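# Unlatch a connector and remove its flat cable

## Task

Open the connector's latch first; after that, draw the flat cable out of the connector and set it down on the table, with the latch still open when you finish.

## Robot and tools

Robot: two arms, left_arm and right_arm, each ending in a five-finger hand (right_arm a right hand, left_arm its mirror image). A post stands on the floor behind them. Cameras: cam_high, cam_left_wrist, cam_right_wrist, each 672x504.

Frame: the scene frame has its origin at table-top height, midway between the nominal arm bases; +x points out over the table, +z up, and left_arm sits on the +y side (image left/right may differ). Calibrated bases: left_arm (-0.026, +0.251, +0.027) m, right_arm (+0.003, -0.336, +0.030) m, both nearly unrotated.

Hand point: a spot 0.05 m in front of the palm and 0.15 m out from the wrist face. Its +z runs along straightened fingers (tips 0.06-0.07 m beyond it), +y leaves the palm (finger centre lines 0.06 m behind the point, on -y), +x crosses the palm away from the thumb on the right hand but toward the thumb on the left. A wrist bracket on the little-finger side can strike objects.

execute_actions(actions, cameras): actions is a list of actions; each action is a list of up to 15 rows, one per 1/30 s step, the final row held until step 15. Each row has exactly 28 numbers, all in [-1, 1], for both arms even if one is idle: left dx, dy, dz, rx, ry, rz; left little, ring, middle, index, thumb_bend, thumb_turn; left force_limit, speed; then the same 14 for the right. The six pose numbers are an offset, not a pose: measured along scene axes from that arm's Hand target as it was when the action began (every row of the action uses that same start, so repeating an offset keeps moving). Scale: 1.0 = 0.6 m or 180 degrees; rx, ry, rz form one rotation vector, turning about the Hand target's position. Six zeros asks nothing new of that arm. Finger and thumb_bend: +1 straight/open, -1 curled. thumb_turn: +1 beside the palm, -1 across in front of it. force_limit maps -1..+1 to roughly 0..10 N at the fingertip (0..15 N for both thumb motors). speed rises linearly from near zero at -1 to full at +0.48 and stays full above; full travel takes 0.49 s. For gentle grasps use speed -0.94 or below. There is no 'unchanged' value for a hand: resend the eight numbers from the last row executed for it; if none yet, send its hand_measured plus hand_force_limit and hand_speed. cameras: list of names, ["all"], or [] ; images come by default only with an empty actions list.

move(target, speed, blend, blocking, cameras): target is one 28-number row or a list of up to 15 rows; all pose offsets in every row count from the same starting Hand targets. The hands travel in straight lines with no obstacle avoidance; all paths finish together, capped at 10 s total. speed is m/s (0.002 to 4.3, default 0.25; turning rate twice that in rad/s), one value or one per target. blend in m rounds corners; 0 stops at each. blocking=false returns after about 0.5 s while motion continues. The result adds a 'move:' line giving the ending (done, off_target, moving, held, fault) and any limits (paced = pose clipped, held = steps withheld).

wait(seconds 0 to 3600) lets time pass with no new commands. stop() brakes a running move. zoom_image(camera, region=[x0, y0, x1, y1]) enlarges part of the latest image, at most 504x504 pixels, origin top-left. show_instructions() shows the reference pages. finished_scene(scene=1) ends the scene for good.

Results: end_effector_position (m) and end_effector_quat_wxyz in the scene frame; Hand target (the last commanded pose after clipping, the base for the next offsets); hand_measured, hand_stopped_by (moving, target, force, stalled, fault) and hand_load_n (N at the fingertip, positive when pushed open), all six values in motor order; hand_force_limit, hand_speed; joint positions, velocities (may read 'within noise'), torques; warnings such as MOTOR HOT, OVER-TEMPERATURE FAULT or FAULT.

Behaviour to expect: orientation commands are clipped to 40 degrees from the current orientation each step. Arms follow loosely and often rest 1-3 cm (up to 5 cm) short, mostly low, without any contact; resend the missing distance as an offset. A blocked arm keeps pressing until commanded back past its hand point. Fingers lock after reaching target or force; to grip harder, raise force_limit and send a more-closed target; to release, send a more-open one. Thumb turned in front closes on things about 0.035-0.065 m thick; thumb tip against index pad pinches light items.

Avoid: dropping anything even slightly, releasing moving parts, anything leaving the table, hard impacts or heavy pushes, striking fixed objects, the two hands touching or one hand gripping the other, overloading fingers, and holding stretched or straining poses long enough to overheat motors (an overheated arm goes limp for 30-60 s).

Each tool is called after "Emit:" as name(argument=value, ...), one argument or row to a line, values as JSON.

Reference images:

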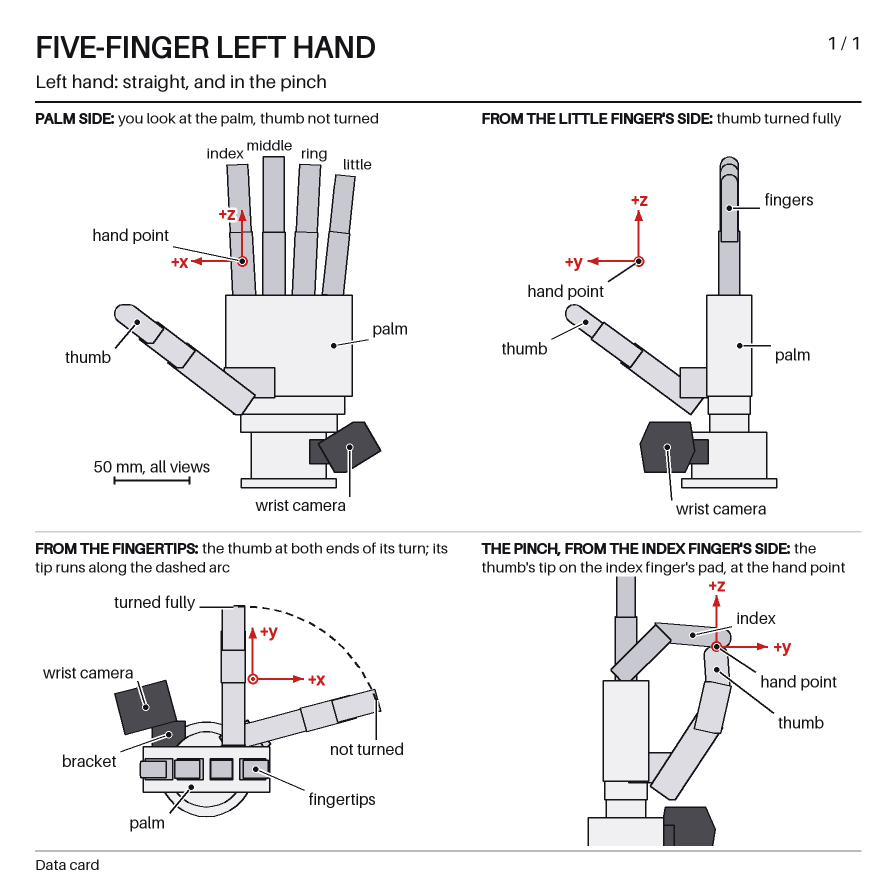

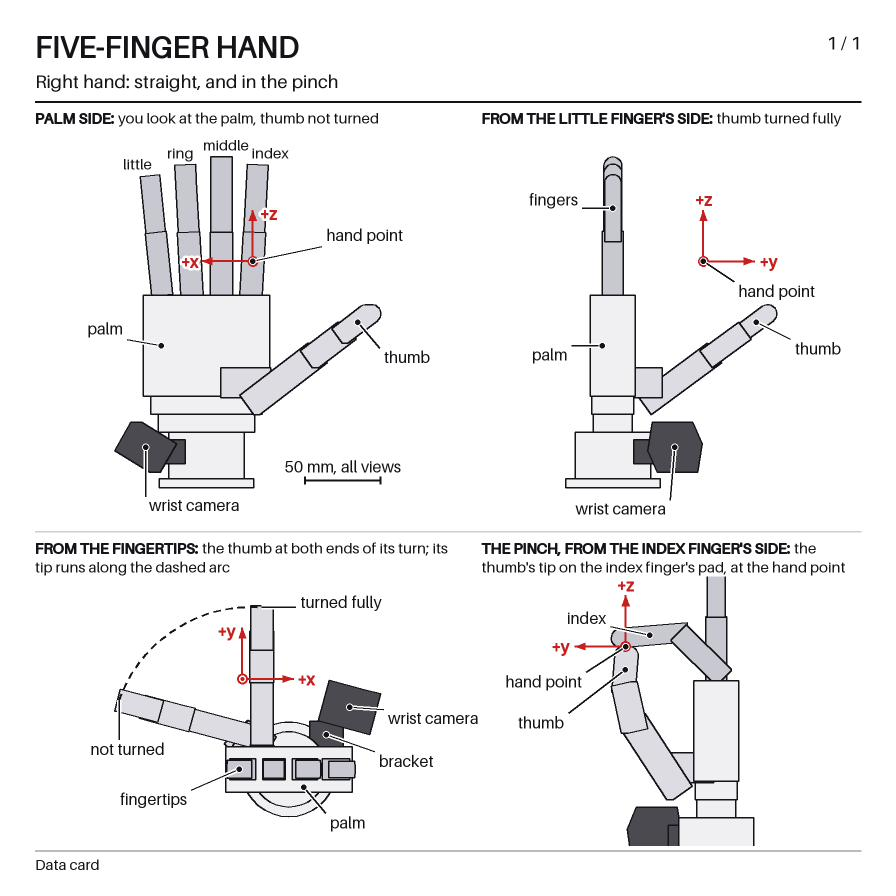

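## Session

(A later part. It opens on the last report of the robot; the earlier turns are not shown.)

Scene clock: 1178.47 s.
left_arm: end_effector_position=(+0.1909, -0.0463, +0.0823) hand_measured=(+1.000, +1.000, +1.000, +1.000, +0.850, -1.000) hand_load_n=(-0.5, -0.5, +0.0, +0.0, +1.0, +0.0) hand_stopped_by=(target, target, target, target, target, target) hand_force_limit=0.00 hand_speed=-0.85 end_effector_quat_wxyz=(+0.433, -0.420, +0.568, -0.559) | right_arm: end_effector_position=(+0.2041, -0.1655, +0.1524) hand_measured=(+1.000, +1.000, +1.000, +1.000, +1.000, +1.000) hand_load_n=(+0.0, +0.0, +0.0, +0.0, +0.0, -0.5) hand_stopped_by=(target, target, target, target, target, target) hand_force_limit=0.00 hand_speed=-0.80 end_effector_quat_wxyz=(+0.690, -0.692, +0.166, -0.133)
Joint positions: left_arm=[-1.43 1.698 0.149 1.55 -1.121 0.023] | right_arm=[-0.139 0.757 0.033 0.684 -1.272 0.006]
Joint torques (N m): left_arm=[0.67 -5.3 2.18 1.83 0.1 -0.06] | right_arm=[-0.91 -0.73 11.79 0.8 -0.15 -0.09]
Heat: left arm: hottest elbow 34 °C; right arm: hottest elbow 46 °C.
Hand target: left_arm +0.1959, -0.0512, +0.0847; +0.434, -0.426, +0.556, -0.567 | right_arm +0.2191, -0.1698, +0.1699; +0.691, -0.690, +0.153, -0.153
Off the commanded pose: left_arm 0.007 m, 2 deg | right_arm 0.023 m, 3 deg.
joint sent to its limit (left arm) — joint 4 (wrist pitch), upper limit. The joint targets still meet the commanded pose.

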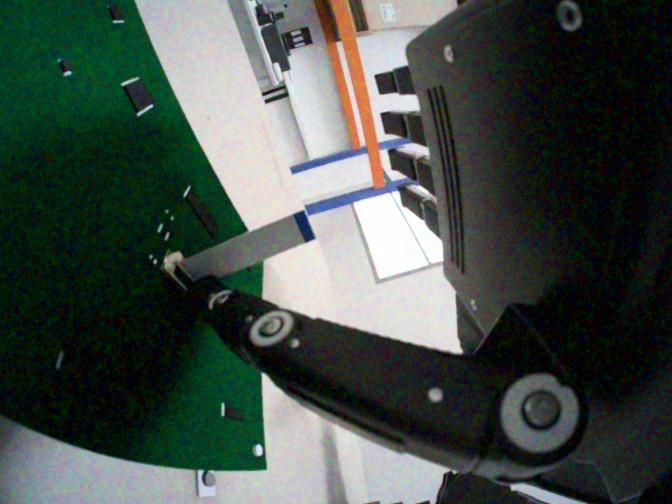

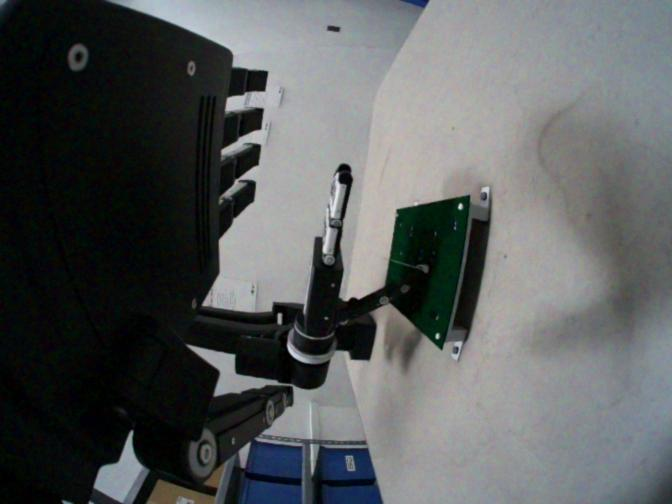

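Emit:
execute_actions(
  actions=[
    [[0,0,0,0,0,0,1,1,1,1,0.7,-1,0,-0.85,0,0,0,0,0,0,1,1,1,1,1,1,0,-0.8]],
  ],
  cameras=["cam_left_wrist","cam_right_wrist"],
)

Emit:
zoom_image(
  camera="cam_left_wrist",
  region=[150, 220, 250, 320],
)

Emit:
zoom_image(
  camera="cam_right_wrist",
  region=[370, 240, 450, 300],
)

Scene clock: 1184.97 s.
left_arm: end_effector_position=(+0.1907, -0.0463, +0.0808) hand_measured=(+1.000, +1.000, +1.000, +1.000, +0.780, -1.000) hand_load_n=(+0.0, +0.0, +0.0, +0.0, +7.0, +0.5) hand_stopped_by=(target, target, target, target, force, target) hand_force_limit=0.00 hand_speed=-0.85 end_effector_quat_wxyz=(+0.433, -0.419, +0.570, -0.558) | right_arm: end_effector_position=(+0.2041, -0.1655, +0.1524) hand_measured=(+1.000, +1.000, +1.000, +1.000, +1.000, +1.000) hand_load_n=(+0.0, +0.0, +0.0, +0.0, +0.0, -0.5) hand_stopped_by=(target, target, target, target, target, target) hand_force_limit=0.00 hand_speed=-0.80 end_effector_quat_wxyz=(+0.690, -0.692, +0.166, -0.133)
Joint positions: left_arm=[-1.43 1.703 0.149 1.55 -1.119 0.023] | right_arm=[-0.139 0.757 0.033 0.684 -1.272 0.006]
Joint torques (N m): left_arm=[0.79 -5.71 2.14 1.83 0.02 -0.06] | right_arm=[-0.5 -0.97 11.75 0.79 -0.15 -0.09]
Heat: left arm: hottest elbow 34 °C; right arm: hottest elbow 46 °C.
Hand target: left_arm +0.1959, -0.0511, +0.0847; +0.434, -0.426, +0.556, -0.567 | right_arm +0.2191, -0.1698, +0.1699; +0.691, -0.690, +0.153, -0.153
Off the commanded pose: left_arm 0.008 m, 2 deg | right_arm 0.023 m, 3 deg.
joint sent to its limit (left arm) — joint 4 (wrist pitch), upper limit. The joint targets still meet the commanded pose.

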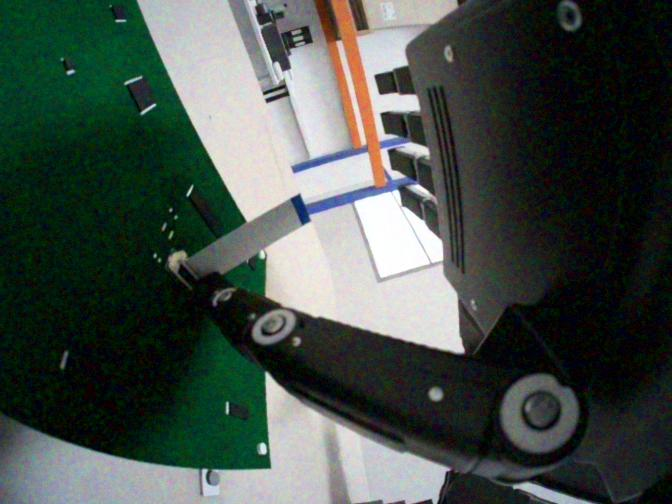

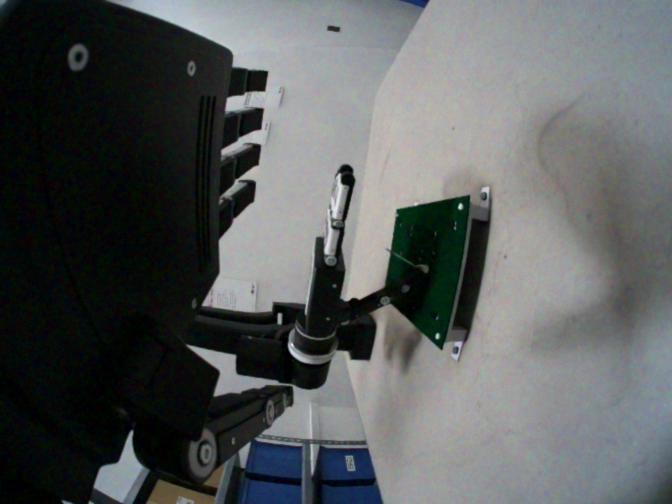

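Scaled by 5.040 from the camera's image (finer frame: 960x720).

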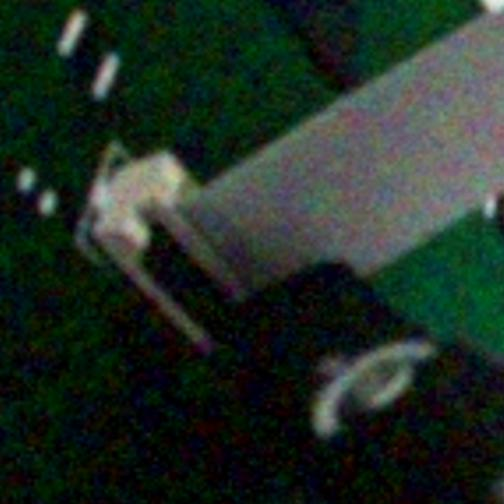

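Scaled by 6.300 from the camera's image (finer frame: 960x720).

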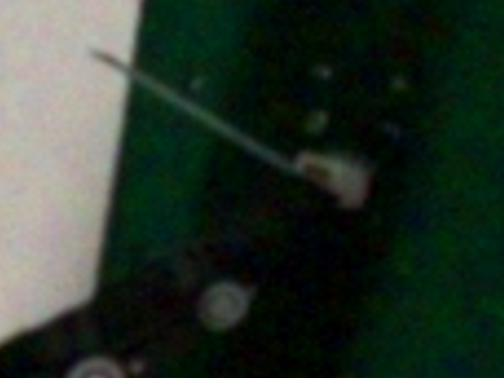

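Emit:
execute_actions(
  actions=[
    [[0,0,0,0,0,0,1,1,1,1,1,-1,0,-0.7,0,0,0,0,0,0,1,1,1,1,1,1,0,-0.8]],
  ],
  cameras=[],
)

Emit:
move(
  target=[-0.05,0.025,0.005,0,0,0,1,1,1,1,1,-1,0,-0.7,0,0,0,0,0,0,1,1,1,1,1,1,0,-0.8],
  speed=0.05,
  cameras=["cam_left_wrist","cam_right_wrist"],
)

Emit:
zoom_image(
  camera="cam_left_wrist",
  region=[150, 220, 230, 300],
)

Scene clock: 1192.23 s.
left_arm: end_effector_position=(+0.1921, -0.0497, +0.0850) hand_measured=(+1.000, +1.000, +1.000, +1.000, +0.998, -1.000) hand_load_n=(+0.0, +0.0, +0.0, +0.0, -3.0, -2.0) hand_stopped_by=(target, target, target, target, target, target) hand_force_limit=0.00 hand_speed=-0.70 end_effector_quat_wxyz=(+0.431, -0.424, +0.563, -0.564) | right_arm: end_effector_position=(+0.2041, -0.1655, +0.1524) hand_measured=(+1.000, +1.000, +1.000, +1.000, +1.000, +1.000) hand_load_n=(+0.0, +0.0, -0.5, +0.0, +0.0, +0.0) hand_stopped_by=(target, target, target, target, target, target) hand_force_limit=0.00 hand_speed=-0.80 end_effector_quat_wxyz=(+0.690, -0.692, +0.166, -0.133)
Joint positions: left_arm=[-1.429 1.703 0.157 1.564 -1.121 0.023] | right_arm=[-0.139 0.757 0.033 0.684 -1.272 0.006]
Joint torques (N m): left_arm=[0.62 -5.83 1.66 1.26 0.12 -0.05] | right_arm=[-0.73 -0.85 11.79 0.83 -0.16 -0.09]
Heat: left arm: hottest elbow 34 °C; right arm: hottest elbow 46 °C.
Hand target: left_arm +0.1959, -0.0511, +0.0847; +0.434, -0.426, +0.556, -0.567 | right_arm +0.2191, -0.1698, +0.1699; +0.691, -0.690, +0.153, -0.153
Off the commanded pose: left_arm 0.004 m, 1 deg | right_arm 0.023 m, 3 deg.
joint sent to its limit (left arm) — joint 4 (wrist pitch), upper limit. The joint targets still meet the commanded pose.

Scene clock: 1193.30 s.
left_arm: end_effector_position=(+0.1690, -0.0362, +0.0844) hand_measured=(+1.000, +1.000, +1.000, +1.000, +0.998, -1.000) hand_load_n=(+0.0, +0.0, +0.0, +0.0, +0.0, +0.0) hand_stopped_by=(target, target, target, target, target, target) hand_force_limit=0.00 hand_speed=-0.70 end_effector_quat_wxyz=(+0.437, -0.427, +0.563, -0.556) | right_arm: end_effector_position=(+0.2041, -0.1655, +0.1524) hand_measured=(+1.000, +1.000, +1.000, +1.000, +1.000, +1.000) hand_load_n=(+0.0, +0.0, +0.0, +0.0, +0.0, +0.0) hand_stopped_by=(target, target, target, target, target, target) hand_force_limit=0.00 hand_speed=-0.80 end_effector_quat_wxyz=(+0.690, -0.692, +0.166, -0.133)
Joint positions: left_arm=[-1.535 1.684 0.123 1.564 -1.246 0.02] | right_arm=[-0.139 0.757 0.033 0.684 -1.272 0.006]
Joint torques (N m): left_arm=[-0.85 -7.18 0.36 1.16 0.02 -0.1] | right_arm=[-0.79 -0.85 11.75 0.77 -0.14 -0.07]
Heat: left arm: hottest elbow 34 °C; right arm: hottest elbow 46 °C.
Hand target: left_arm +0.1659, -0.0361, +0.0877; +0.434, -0.426, +0.556, -0.567 | right_arm +0.2191, -0.1698, +0.1699; +0.691, -0.690, +0.153, -0.153
Off the commanded pose: left_arm 0.005 m, 1 deg | right_arm 0.023 m, 3 deg.
joint sent to its limit (left arm) — joint 4 (wrist pitch), upper limit. The joint targets still meet the commanded pose.
move: done

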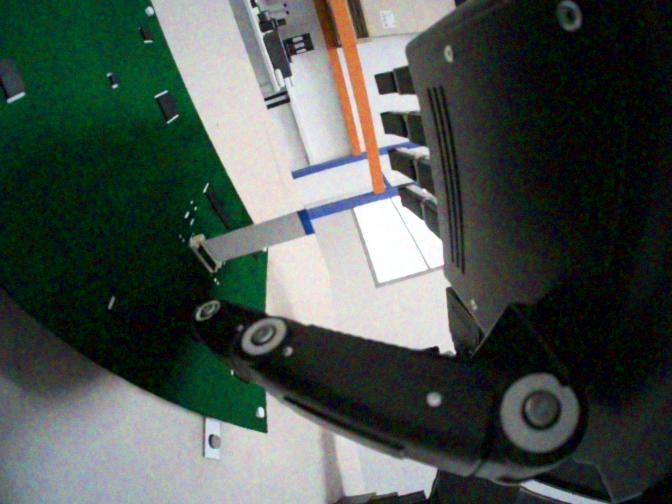

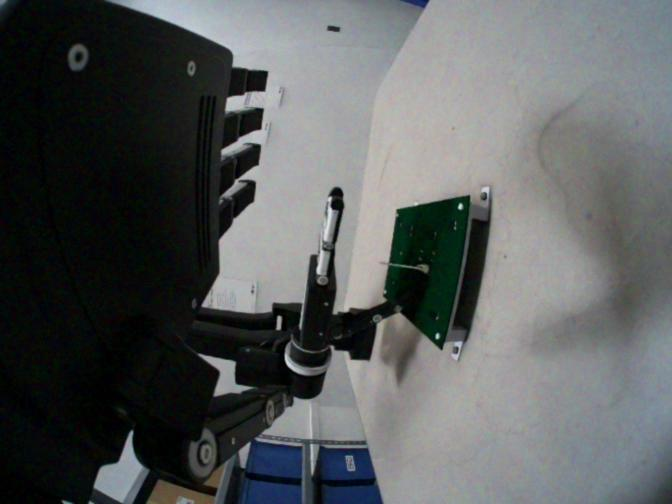

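Scaled by 6.300 from the camera's image (finer frame: 960x720).

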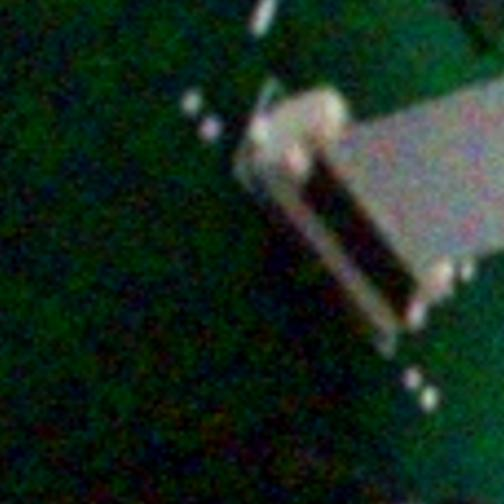

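Emit:
move(
  target=[0,0,0,0,0,0,1,1,1,1,1,-1,0,-0.7,0.0,-0.16,0.06,0,0,0,1,1,1,1,1,1,0,-0.8],
  speed=0.12,
  cameras=["cam_high","cam_right_wrist"],
)

Scene clock: 1277.37 s.
left_arm: end_effector_position=(+0.1690, -0.0362, +0.0844) hand_measured=(+1.000, +1.000, +1.000, +1.000, +0.998, -1.000) hand_load_n=(+0.0, -0.5, +0.0, +0.0, +0.0, +0.0) hand_stopped_by=(target, target, target, target, target, target) hand_force_limit=0.00 hand_speed=-0.70 end_effector_quat_wxyz=(+0.437, -0.427, +0.563, -0.556) | right_arm: end_effector_position=(+0.2198, -0.2573, +0.1965) hand_measured=(+1.000, +1.000, +1.000, +1.000, +1.000, +1.000) hand_load_n=(+0.0, +0.0, +0.0, -0.5, +0.0, +0.0) hand_stopped_by=(target, target, target, target, target, target) hand_force_limit=0.00 hand_speed=-0.80 end_effector_quat_wxyz=(+0.671, -0.668, +0.231, -0.225)
Joint positions: left_arm=[-1.535 1.684 0.123 1.564 -1.246 0.02] | right_arm=[-0.663 0.592 0.099 0.621 -1.565 0.138]
Joint torques (N m): left_arm=[-0.91 -7.12 0.35 1.16 0.03 -0.1] | right_arm=[-0.79 0.03 10.67 0.53 -0.01 0.07]
Heat: left arm: hottest elbow 32 °C; right arm: hottest elbow 46 °C.
Hand target: left_arm +0.1659, -0.0361, +0.0877; +0.434, -0.426, +0.556, -0.567 | right_arm +0.2191, -0.2657, +0.2058; +0.691, -0.690, +0.153, -0.153
Off the commanded pose: left_arm 0.005 m, 1 deg | right_arm 0.013 m, 13 deg.
joint sent to its limit (left arm) — joint 4 (wrist pitch), upper limit. The joint targets still meet the commanded pose.
joint sent to its limit (right arm) — joint 5 (wrist yaw), lower limit. The joint targets are off in position and orientation.
move: off_target (right_arm)

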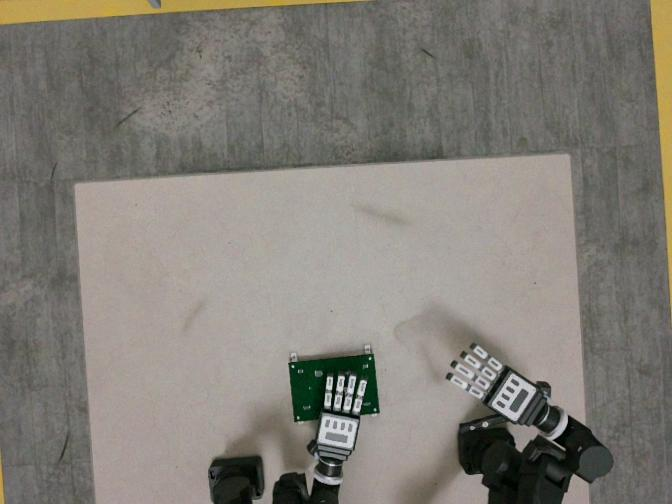

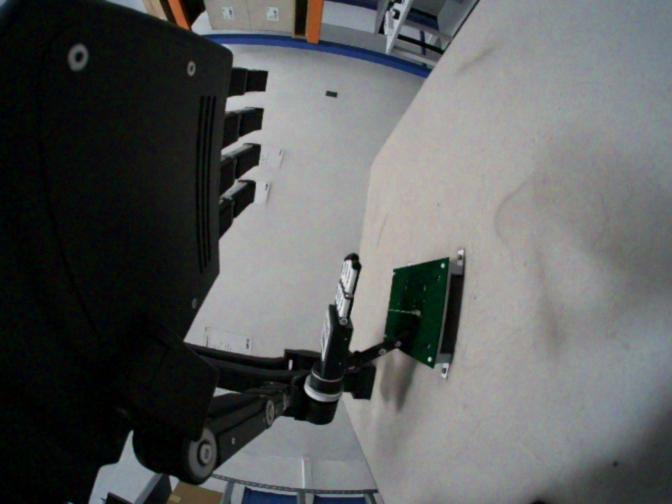

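Emit:
move(
  target=[
    [-0.06,0.0935,0.12,0,0,0,1,1,1,1,1,-0.29,0,-0.7,0,0,0,0,0,0,1,1,1,1,1,1,0,-0.8],
    [-0.06,0.0935,0.15,0.4253,-0.2759,-0.1552,1,1,1,1,1,-0.29,0,-0.7,0,0,0,0,0,0,1,1,1,1,1,1,0,-0.8],
  ],
  speed=0.15,
  cameras=["cam_high","cam_left_wrist","cam_right_wrist"],
)

Scene clock: 1284.47 s.
left_arm: end_effector_position=(+0.1305, +0.0160, +0.1633) hand_measured=(+1.000, +1.000, +1.000, +1.000, +0.998, -0.290) hand_load_n=(+0.0, +0.0, +0.0, +0.0, +0.0, +0.0) hand_stopped_by=(target, target, target, target, target, target) hand_force_limit=0.00 hand_speed=-0.70 end_effector_quat_wxyz=(+0.444, -0.406, +0.560, -0.569) | right_arm: end_effector_position=(+0.2196, -0.2579, +0.1975) hand_measured=(+1.000, +1.000, +1.000, +1.000, +1.000, +1.000) hand_load_n=(+0.0, +0.0, +0.0, +0.0, +0.0, -0.5) hand_stopped_by=(target, target, target, target, target, target) hand_force_limit=0.00 hand_speed=-0.80 end_effector_quat_wxyz=(+0.670, -0.667, +0.234, -0.226)
Joint positions: left_arm=[-1.762 1.024 0.011 1.34 -1.441 0.361] | right_arm=[-0.668 0.586 0.099 0.621 -1.565 0.147]
Joint torques (N m): left_arm=[-0.15 -0.15 4.46 0.87 0.27 -0.08] | right_arm=[-0.91 -0.03 10.51 0.64 -0.01 0.02]
Heat: left arm: hottest elbow 32 °C; right arm: hottest elbow 45 °C.
Hand target: left_arm +0.1305, +0.0160, +0.1632; +0.443, -0.409, +0.559, -0.569 (not the last commanded pose) | right_arm +0.2191, -0.2658, +0.2058; +0.691, -0.690, +0.153, -0.153
Off the commanded pose: left_arm 0.015 m, 93 deg | right_arm 0.011 m, 13 deg.
joint sent to its limit (right arm) — joint 5 (wrist yaw), lower limit. The joint targets are off in position and orientation.
move: held (left_arm; a check stopped the path); path passed 1 of 2 targets; limits=held
pose unreachable (left arm): on one or more control steps of this call, first in action 0 (counted from 0), this arm could not follow its commanded pose, so it was not sent that pose on those steps. It may still have moved: this result reports where it is.
cause: moving toward the commanded pose would bring two parts of the arm too close to each other (joints 2 (shoulder) and 3 (elbow) lie between them).

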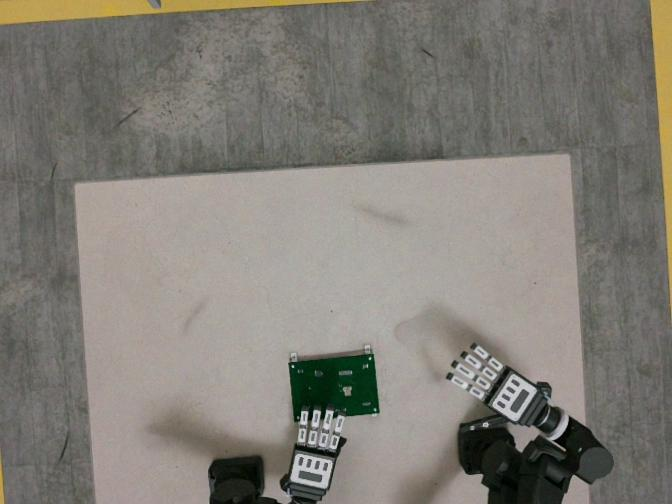

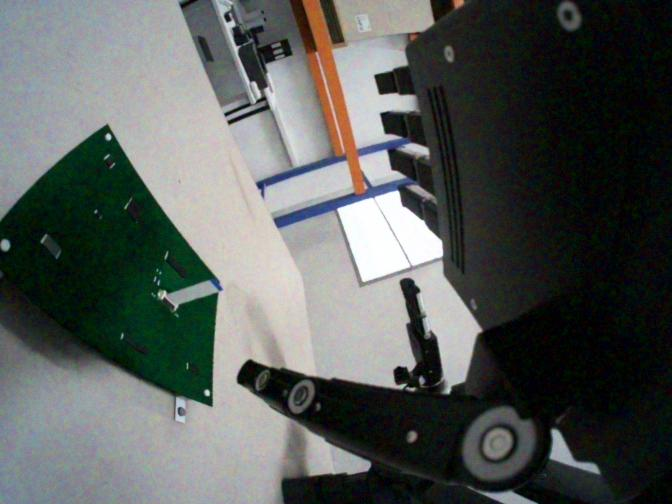

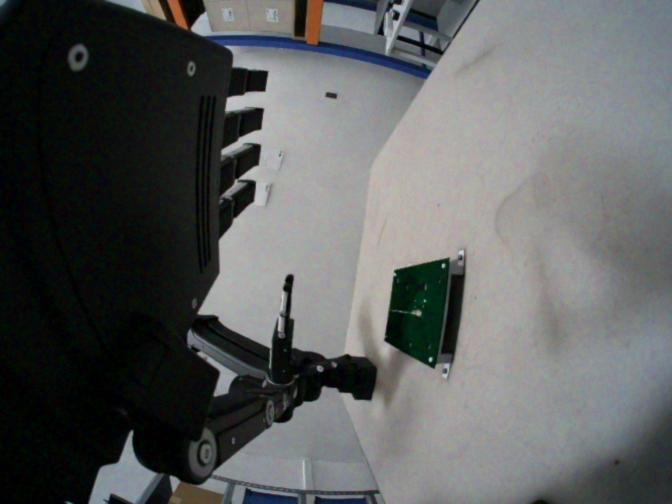

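Emit:
move(
  target=[
    [0.033,-0.127,0.025,0,0,0,1,1,1,1,1,-0.29,0,-0.7,0,0,0,0,0,0,1,1,1,1,1,1,0,-0.8],
    [0.033,-0.127,0.025,0.4253,-0.2759,-0.1552,1,1,1,1,1,-0.29,0,-0.7,0,0,0,0,0,0,1,1,1,1,1,1,0,-0.8],
  ],
  speed=0.2,
  cameras=["cam_high","cam_left_wrist","cam_right_wrist"],
)

Scene clock: 1300.07 s.
left_arm: end_effector_position=(+0.1467, -0.0648, +0.1780) hand_measured=(+1.000, +1.000, +1.000, +1.000, +0.998, -0.290) hand_load_n=(+0.0, +0.0, +0.0, +0.0, +0.0, +0.0) hand_stopped_by=(target, target, target, target, target, target) hand_force_limit=0.00 hand_speed=-0.70 end_effector_quat_wxyz=(+0.630, +0.326, +0.632, -0.312) | right_arm: end_effector_position=(+0.2196, -0.2579, +0.1975) hand_measured=(+1.000, +1.000, +1.000, +1.000, +1.000, +1.000) hand_load_n=(-0.5, +0.0, +0.0, +0.0, +0.0, -0.5) hand_stopped_by=(target, target, target, target, target, target) hand_force_limit=0.00 hand_speed=-0.80 end_effector_quat_wxyz=(+0.670, -0.667, +0.234, -0.226)
Joint positions: left_arm=[-1.558 1.077 0.119 0.944 -0.587 1.58] | right_arm=[-0.668 0.586 0.099 0.621 -1.565 0.147]
Joint torques (N m): left_arm=[0.73 -3.66 4.97 1.17 0.19 0.14] | right_arm=[-0.67 0.32 10.47 0.65 -0.01 0.02]
Heat: left arm: hottest elbow 32 °C; right arm: hottest elbow 44 °C.
Hand target: left_arm +0.1503, -0.0601, +0.1781; +0.633, +0.328, +0.632, -0.305 | right_arm +0.2191, -0.2658, +0.2058; +0.691, -0.690, +0.153, -0.153
Off the commanded pose: left_arm 0.006 m, 1 deg | right_arm 0.011 m, 13 deg.
joint sent to its limit (right arm) — joint 5 (wrist yaw), lower limit. The joint targets are off in position and orientation.
move: done

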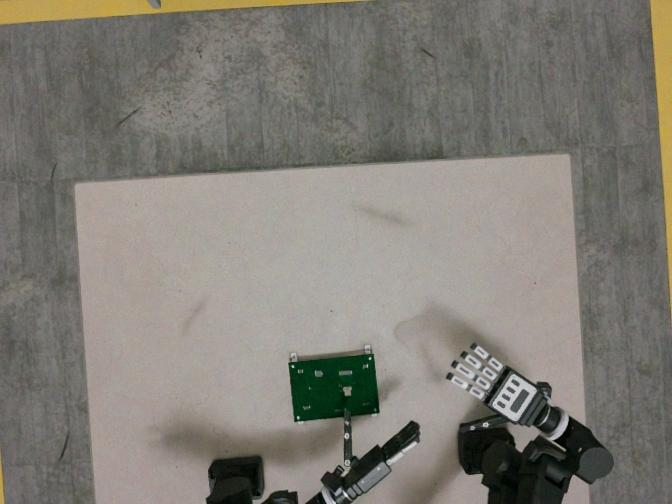

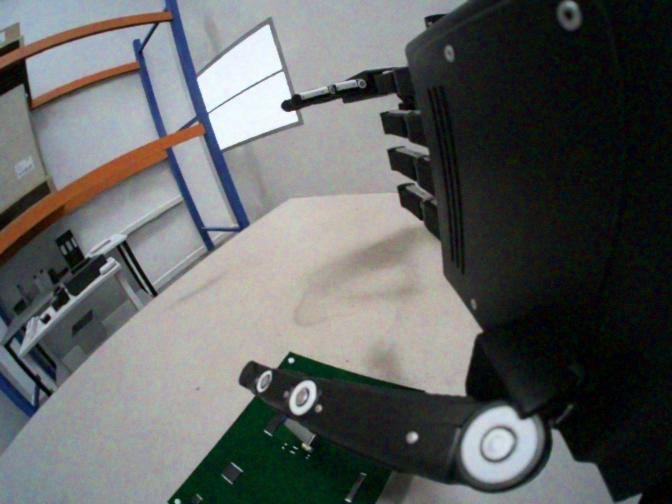

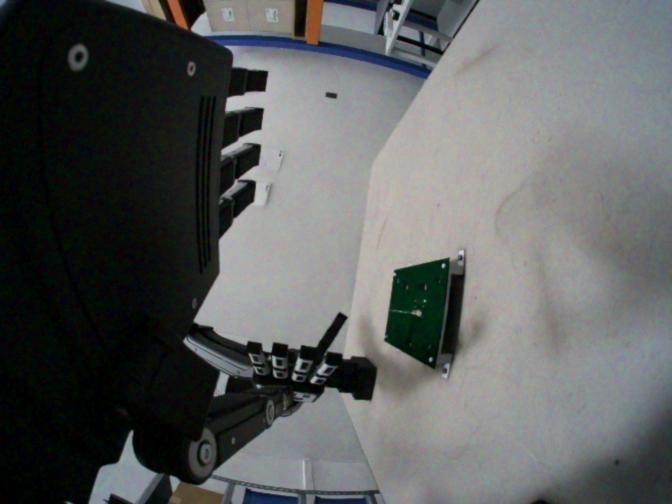

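Emit:
move(
  target=[-0.017,-0.024,-0.14,0,0,0,1,1,1,1,1,-0.29,0,-0.7,0,0,0,0,0,0,1,1,1,1,1,1,0,-0.8],
  speed=0.08,
  cameras=["cam_high","cam_left_wrist","cam_right_wrist"],
)

Emit:
zoom_image(
  camera="cam_left_wrist",
  region=[170, 290, 300, 410],
)

Scene clock: 1312.90 s.
left_arm: end_effector_position=(+0.1435, -0.0642, +0.0892) hand_measured=(+1.000, +1.000, +1.000, +1.000, +0.998, -0.290) hand_load_n=(+0.0, +0.0, +0.0, +0.0, +0.0, +0.0) hand_stopped_by=(target, target, target, target, target, target) hand_force_limit=0.00 hand_speed=-0.70 end_effector_quat_wxyz=(+0.619, +0.343, +0.649, -0.281) | right_arm: end_effector_position=(+0.2196, -0.2579, +0.1975) hand_measured=(+1.000, +1.000, +1.000, +1.000, +1.000, +1.000) hand_load_n=(+0.0, +0.0, +0.0, +0.0, +0.0, +0.0) hand_stopped_by=(target, target, target, target, target, target) hand_force_limit=0.00 hand_speed=-0.80 end_effector_quat_wxyz=(+0.670, -0.667, +0.234, -0.226)
Joint positions: left_arm=[-1.587 1.742 0.105 1.541 -0.638 1.574] | right_arm=[-0.668 0.586 0.099 0.621 -1.565 0.147]
Joint torques (N m): left_arm=[-0.91 -5.95 1.87 2.59 -0.03 -0.11] | right_arm=[-1.2 0.09 10.45 0.76 0 0.02]
Heat: left arm: hottest elbow 33 °C; right arm: hottest elbow 44 °C.
Hand target: left_arm +0.1401, -0.0746, +0.0942; +0.633, +0.328, +0.632, -0.305 | right_arm +0.2191, -0.2658, +0.2058; +0.691, -0.690, +0.153, -0.153
Off the commanded pose: left_arm 0.012 m, 4 deg | right_arm 0.011 m, 13 deg.
joint sent to its limit (left arm) — joint 4 (wrist pitch), upper limit. The joint targets still meet the commanded pose.
joint sent to its limit (right arm) — joint 5 (wrist yaw), lower limit. The joint targets are off in position and orientation.
move: off_target (left_arm)

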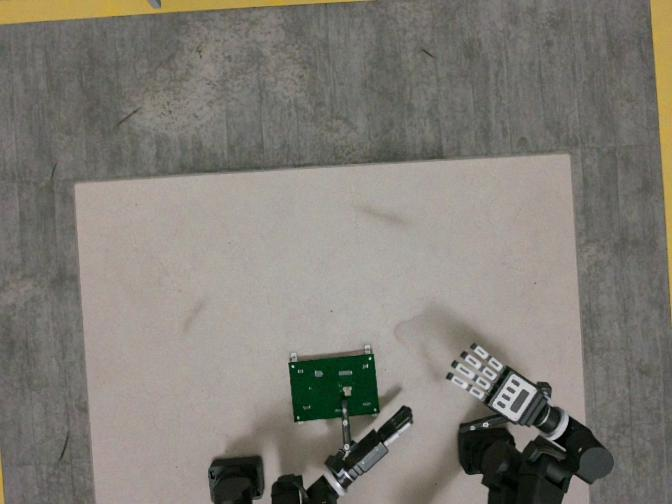

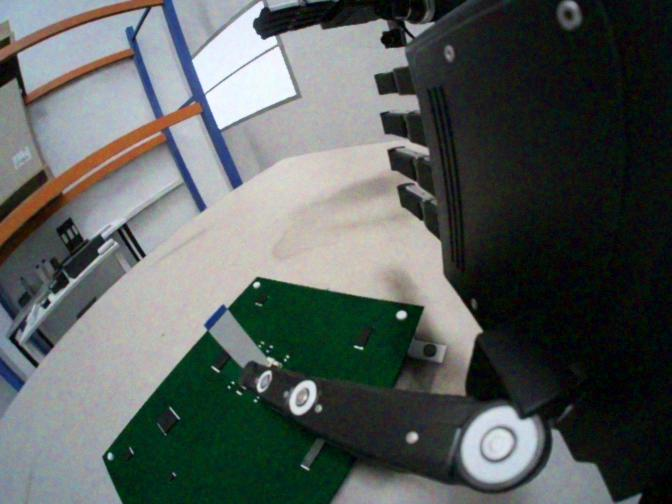

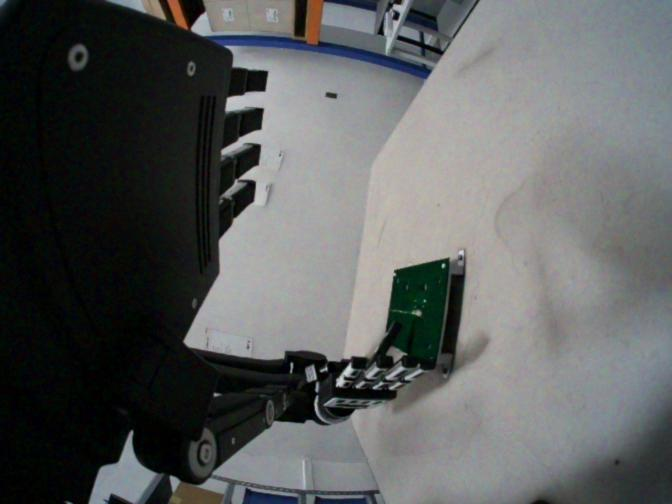

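Scaled by 3.877 from the camera's image (finer frame: 960x720).

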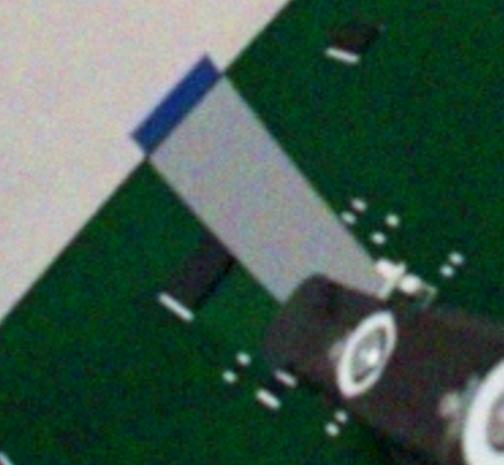

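Emit:
move(
  target=[0.0055,-0.014,-0.042,0,0,0,1,1,1,1,1,-0.29,0,-0.7,0,0,0,0,0,0,1,1,1,1,1,1,0,-0.8],
  speed=0.04,
  cameras=["cam_high","cam_left_wrist","cam_right_wrist"],
)

Emit:
zoom_image(
  camera="cam_left_wrist",
  region=[190, 300, 290, 400],
)

Scene clock: 1329.23 s.
left_arm: end_effector_position=(+0.1428, -0.0781, +0.0685) hand_measured=(+1.000, +1.000, +1.000, +1.000, +0.998, -0.290) hand_load_n=(+0.0, +0.0, +0.0, +0.0, +0.0, -0.5) hand_stopped_by=(target, target, target, target, target, target) hand_force_limit=0.00 hand_speed=-0.70 end_effector_quat_wxyz=(+0.607, +0.345, +0.659, -0.279) | right_arm: end_effector_position=(+0.2196, -0.2579, +0.1975) hand_measured=(+1.000, +1.000, +1.000, +1.000, +1.000, +1.000) hand_load_n=(+0.0, +0.0, +0.0, +0.0, +0.0, -0.5) hand_stopped_by=(target, target, target, target, target, target) hand_force_limit=0.00 hand_speed=-0.80 end_effector_quat_wxyz=(+0.670, -0.667, +0.234, -0.226)
Joint positions: left_arm=[-1.587 1.829 0.151 1.543 -0.636 1.543] | right_arm=[-0.668 0.586 0.099 0.621 -1.565 0.147]
Joint torques (N m): left_arm=[0.09 -6.18 1.14 2.5 0.09 -0.15] | right_arm=[-0.85 0.15 10.47 0.65 0.02 0.03]
Heat: left arm: hottest elbow 32 °C; right arm: hottest elbow 44 °C.
Hand target: left_arm +0.1434, -0.0830, +0.0690; +0.633, +0.328, +0.632, -0.305 | right_arm +0.2191, -0.2658, +0.2058; +0.691, -0.690, +0.153, -0.153
Off the commanded pose: left_arm 0.005 m, 6 deg | right_arm 0.011 m, 13 deg.
joint sent to its limit (left arm) — joint 4 (wrist pitch), upper limit. The joint targets are off in orientation, not in position.
joint sent to its limit (right arm) — joint 5 (wrist yaw), lower limit. The joint targets are off in position and orientation.
move: off_target (left_arm)

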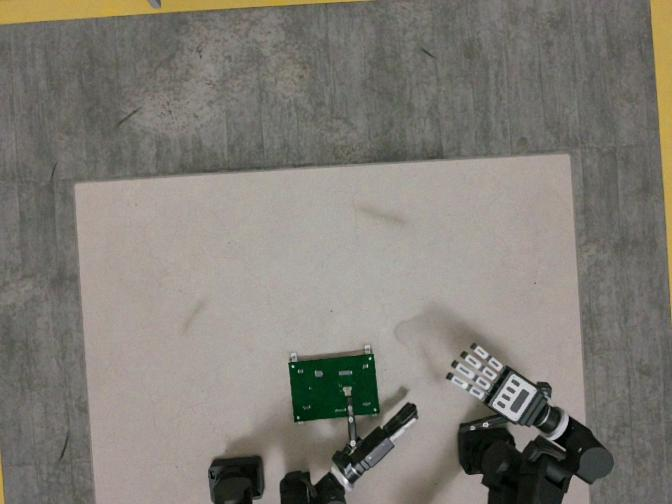

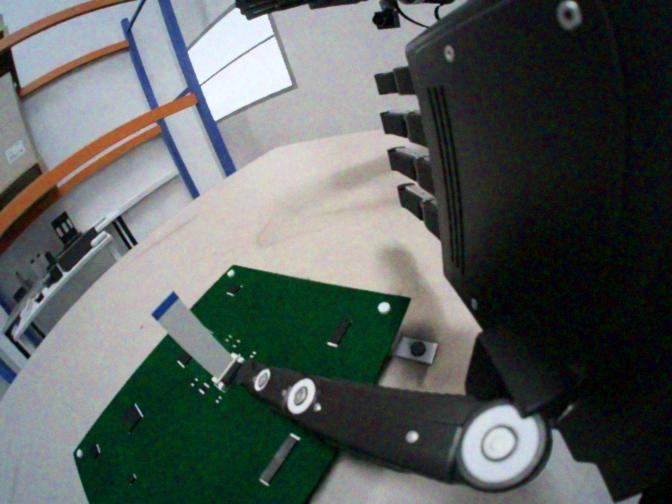

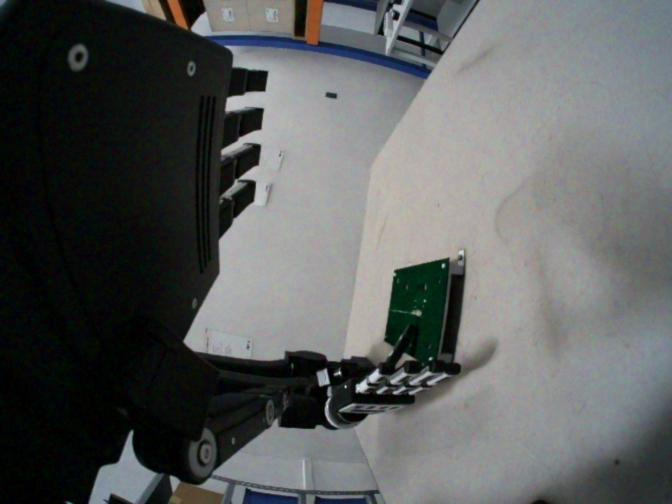

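Scaled by 5.040 from the camera's image (finer frame: 960x720).

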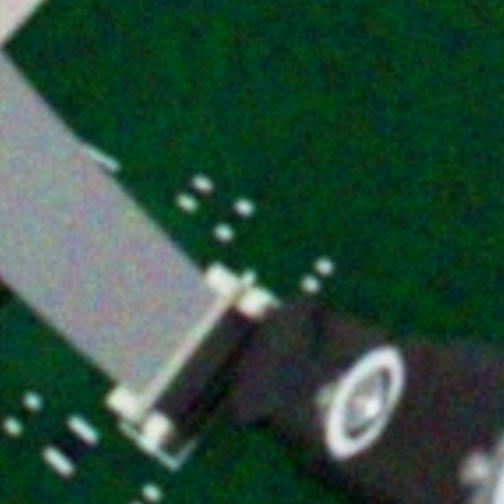

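Emit:
zoom_image(
  camera="cam_left_wrist",
  region=[210, 345, 250, 395],
)

Scaled by 10.080 from the camera's image (finer frame: 960x720).

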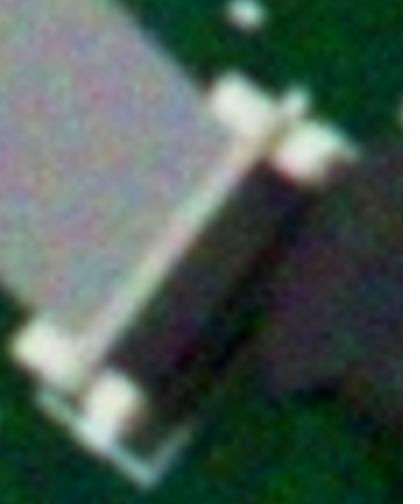

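Emit:
move(
  target=[0.0125,0.001,-0.0075,0,0,0,1,1,1,1,1,-0.29,0,-0.7,0,0,0,0,0,0,1,1,1,1,1,1,0,-0.8],
  speed=0.03,
  cameras=["cam_left_wrist"],
)

Emit:
zoom_image(
  camera="cam_left_wrist",
  region=[200, 320, 270, 400],
)

Scene clock: 1345.70 s.
left_arm: end_effector_position=(+0.1478, -0.0798, +0.0676) hand_measured=(+1.000, +1.000, +1.000, +1.000, +0.998, -0.290) hand_load_n=(+0.0, +0.0, +0.0, +0.0, +0.0, -2.5) hand_stopped_by=(target, target, target, target, target, target) hand_force_limit=0.00 hand_speed=-0.70 end_effector_quat_wxyz=(+0.606, +0.345, +0.659, -0.282) | right_arm: end_effector_position=(+0.2196, -0.2579, +0.1975) hand_measured=(+1.000, +1.000, +1.000, +1.000, +1.000, +1.000) hand_load_n=(+0.0, +0.0, +0.0, +0.0, +0.0, -0.5) hand_stopped_by=(target, target, target, target, target, target) hand_force_limit=0.00 hand_speed=-0.80 end_effector_quat_wxyz=(+0.670, -0.667, +0.234, -0.226)
Joint positions: left_arm=[-1.562 1.835 0.154 1.55 -0.607 1.543] | right_arm=[-0.668 0.586 0.099 0.621 -1.565 0.147]
Joint torques (N m): left_arm=[0.79 -5.66 1.06 2.21 0.19 -0.19] | right_arm=[-0.85 0.32 10.39 0.62 0 0.02]
Heat: left arm: hottest elbow 32 °C; right arm: hottest elbow 43 °C.
Hand target: left_arm +0.1510, -0.0824, +0.0645; +0.633, +0.328, +0.632, -0.305 | right_arm +0.2191, -0.2658, +0.2058; +0.691, -0.690, +0.153, -0.153
Off the commanded pose: left_arm 0.005 m, 5 deg | right_arm 0.011 m, 13 deg.
joint sent to its limit (left arm) — joint 4 (wrist pitch), upper limit. The joint targets are off in orientation, not in position.
joint sent to its limit (right arm) — joint 5 (wrist yaw), lower limit. The joint targets are off in position and orientation.
move: off_target (left_arm)

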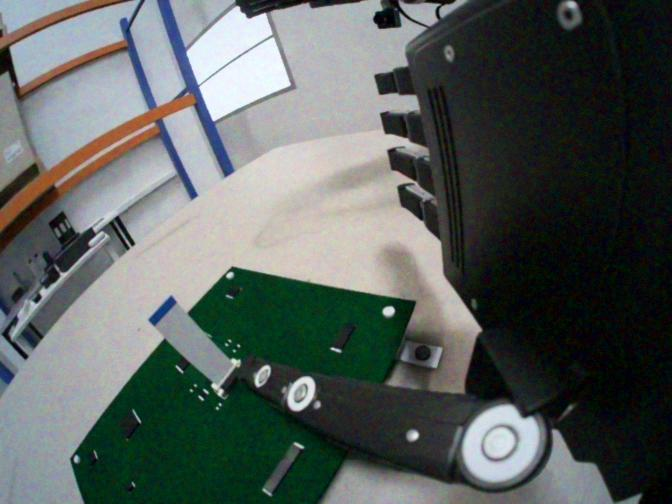

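Scaled by 6.300 from the camera's image (finer frame: 960x720).

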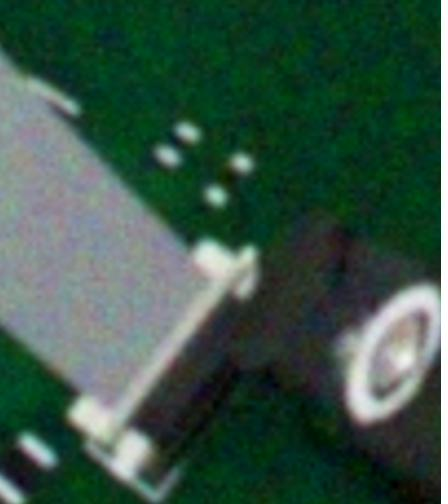

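Emit:
move(
  target=[
    [-0.02,0.02,0.042,0,0,0,1,1,1,1,1,-0.29,0,-0.7,0,0,0,0,0,0,1,1,1,1,1,1,0,-0.8],
    [-0.011,0.0057,-0.001,0,0,0,1,1,1,1,1,-0.29,0,-0.7,0,0,0,0,0,0,1,1,1,1,1,1,0,-0.8],
  ],
  speed=0.04,
  cameras=["cam_left_wrist"],
)

Emit:
zoom_image(
  camera="cam_left_wrist",
  region=[200, 320, 270, 400],
)

Scene clock: 1367.03 s.
left_arm: end_effector_position=(+0.1414, -0.0768, +0.0672) hand_measured=(+1.000, +1.000, +1.000, +1.000, +0.998, -0.290) hand_load_n=(+0.0, +0.0, +0.0, +0.0, +0.5, -3.5) hand_stopped_by=(target, target, target, target, target, target) hand_force_limit=0.00 hand_speed=-0.70 end_effector_quat_wxyz=(+0.605, +0.344, +0.660, -0.281) | right_arm: end_effector_position=(+0.2196, -0.2579, +0.1975) hand_measured=(+1.000, +1.000, +1.000, +1.000, +1.000, +1.000) hand_load_n=(+0.0, +0.0, +0.0, +0.0, +0.0, -0.5) hand_stopped_by=(target, target, target, target, target, target) hand_force_limit=0.00 hand_speed=-0.80 end_effector_quat_wxyz=(+0.670, -0.667, +0.234, -0.226)
Joint positions: left_arm=[-1.591 1.833 0.147 1.55 -0.637 1.535] | right_arm=[-0.668 0.586 0.099 0.621 -1.565 0.147]
Joint torques (N m): left_arm=[0.67 -5.54 0.91 2.21 0.16 -0.18] | right_arm=[-0.91 0.03 10.44 0.75 0.01 0.02]
Heat: left arm: hottest elbow 32 °C; right arm: hottest elbow 43 °C.
Hand target: left_arm +0.1444, -0.0789, +0.0639; +0.633, +0.328, +0.632, -0.304 | right_arm +0.2191, -0.2658, +0.2058; +0.691, -0.690, +0.153, -0.153
Off the commanded pose: left_arm 0.005 m, 6 deg | right_arm 0.011 m, 13 deg.
joint sent to its limit (left arm) — joint 4 (wrist pitch), upper limit. The joint targets are off in orientation, not in position.
joint sent to its limit (right arm) — joint 5 (wrist yaw), lower limit. The joint targets are off in position and orientation.
move: off_target (left_arm)

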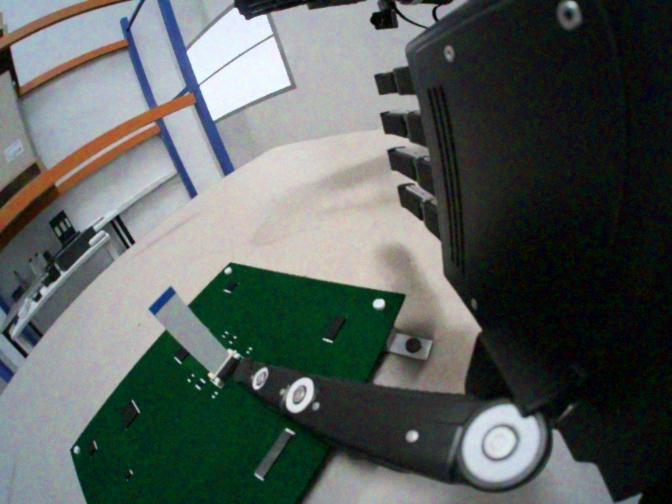

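Scaled by 6.300 from the camera's image (finer frame: 960x720).

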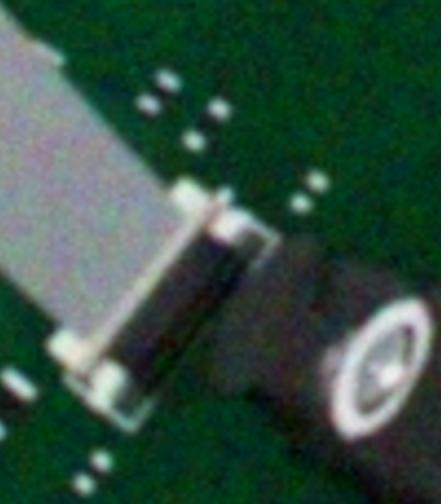

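Emit:
move(
  target=[0.006,0.003,0.0,0,0,0,1,1,1,1,1,-0.29,0,-0.7,0,0,0,0,0,0,1,1,1,1,1,1,0,-0.8],
  speed=0.03,
  cameras=["cam_left_wrist"],
)

Emit:
zoom_image(
  camera="cam_left_wrist",
  region=[200, 320, 270, 400],
)

Scene clock: 1380.80 s.
left_arm: end_effector_position=(+0.1445, -0.0769, +0.0672) hand_measured=(+1.000, +1.000, +1.000, +1.000, +0.998, -0.290) hand_load_n=(+0.0, +0.0, +0.0, +0.0, -0.5, -3.0) hand_stopped_by=(target, target, target, target, target, target) hand_force_limit=0.00 hand_speed=-0.70 end_effector_quat_wxyz=(+0.605, +0.343, +0.661, -0.282) | right_arm: end_effector_position=(+0.2196, -0.2579, +0.1975) hand_measured=(+1.000, +1.000, +1.000, +1.000, +1.000, +1.000) hand_load_n=(+0.0, +0.0, -0.5, +0.0, +0.0, +0.0) hand_stopped_by=(target, target, target, target, target, target) hand_force_limit=0.00 hand_speed=-0.80 end_effector_quat_wxyz=(+0.670, -0.667, +0.234, -0.226)
Joint positions: left_arm=[-1.576 1.833 0.147 1.552 -0.621 1.535] | right_arm=[-0.668 0.586 0.099 0.621 -1.565 0.147]
Joint torques (N m): left_arm=[0.85 -5.83 0.65 2.11 0.19 -0.18] | right_arm=[-0.79 0.26 10.5 0.58 0.01 0.02]
Heat: left arm: hottest elbow 31 °C; right arm: hottest elbow 43 °C.
Hand target: left_arm +0.1480, -0.0771, +0.0639; +0.633, +0.328, +0.632, -0.304 | right_arm +0.2191, -0.2658, +0.2058; +0.691, -0.690, +0.153, -0.153
Off the commanded pose: left_arm 0.005 m, 6 deg | right_arm 0.011 m, 13 deg.
joint sent to its limit (left arm) — joint 4 (wrist pitch), upper limit. The joint targets are off in orientation, not in position.
joint sent to its limit (right arm) — joint 5 (wrist yaw), lower limit. The joint targets are off in position and orientation.
move: off_target (left_arm)

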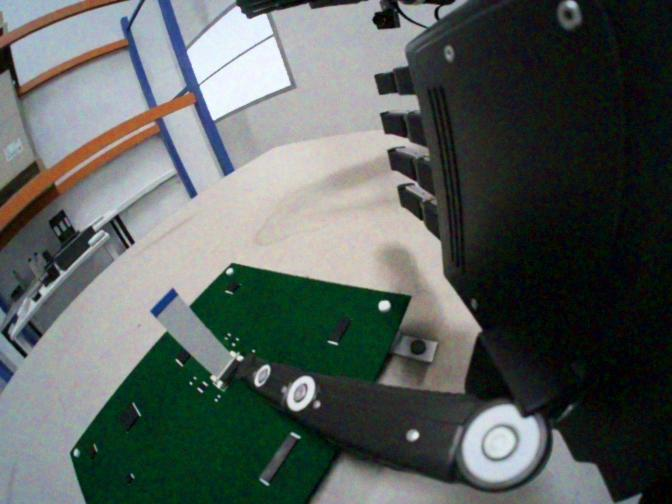

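Scaled by 6.300 from the camera's image (finer frame: 960x720).

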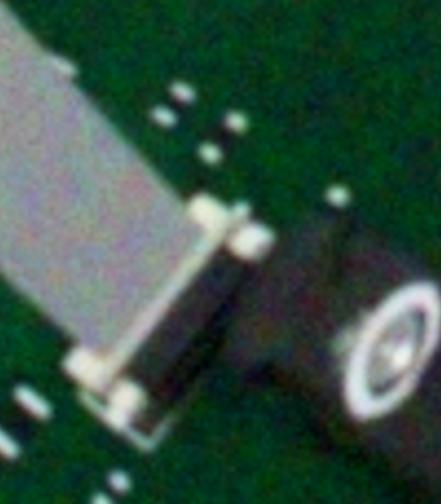

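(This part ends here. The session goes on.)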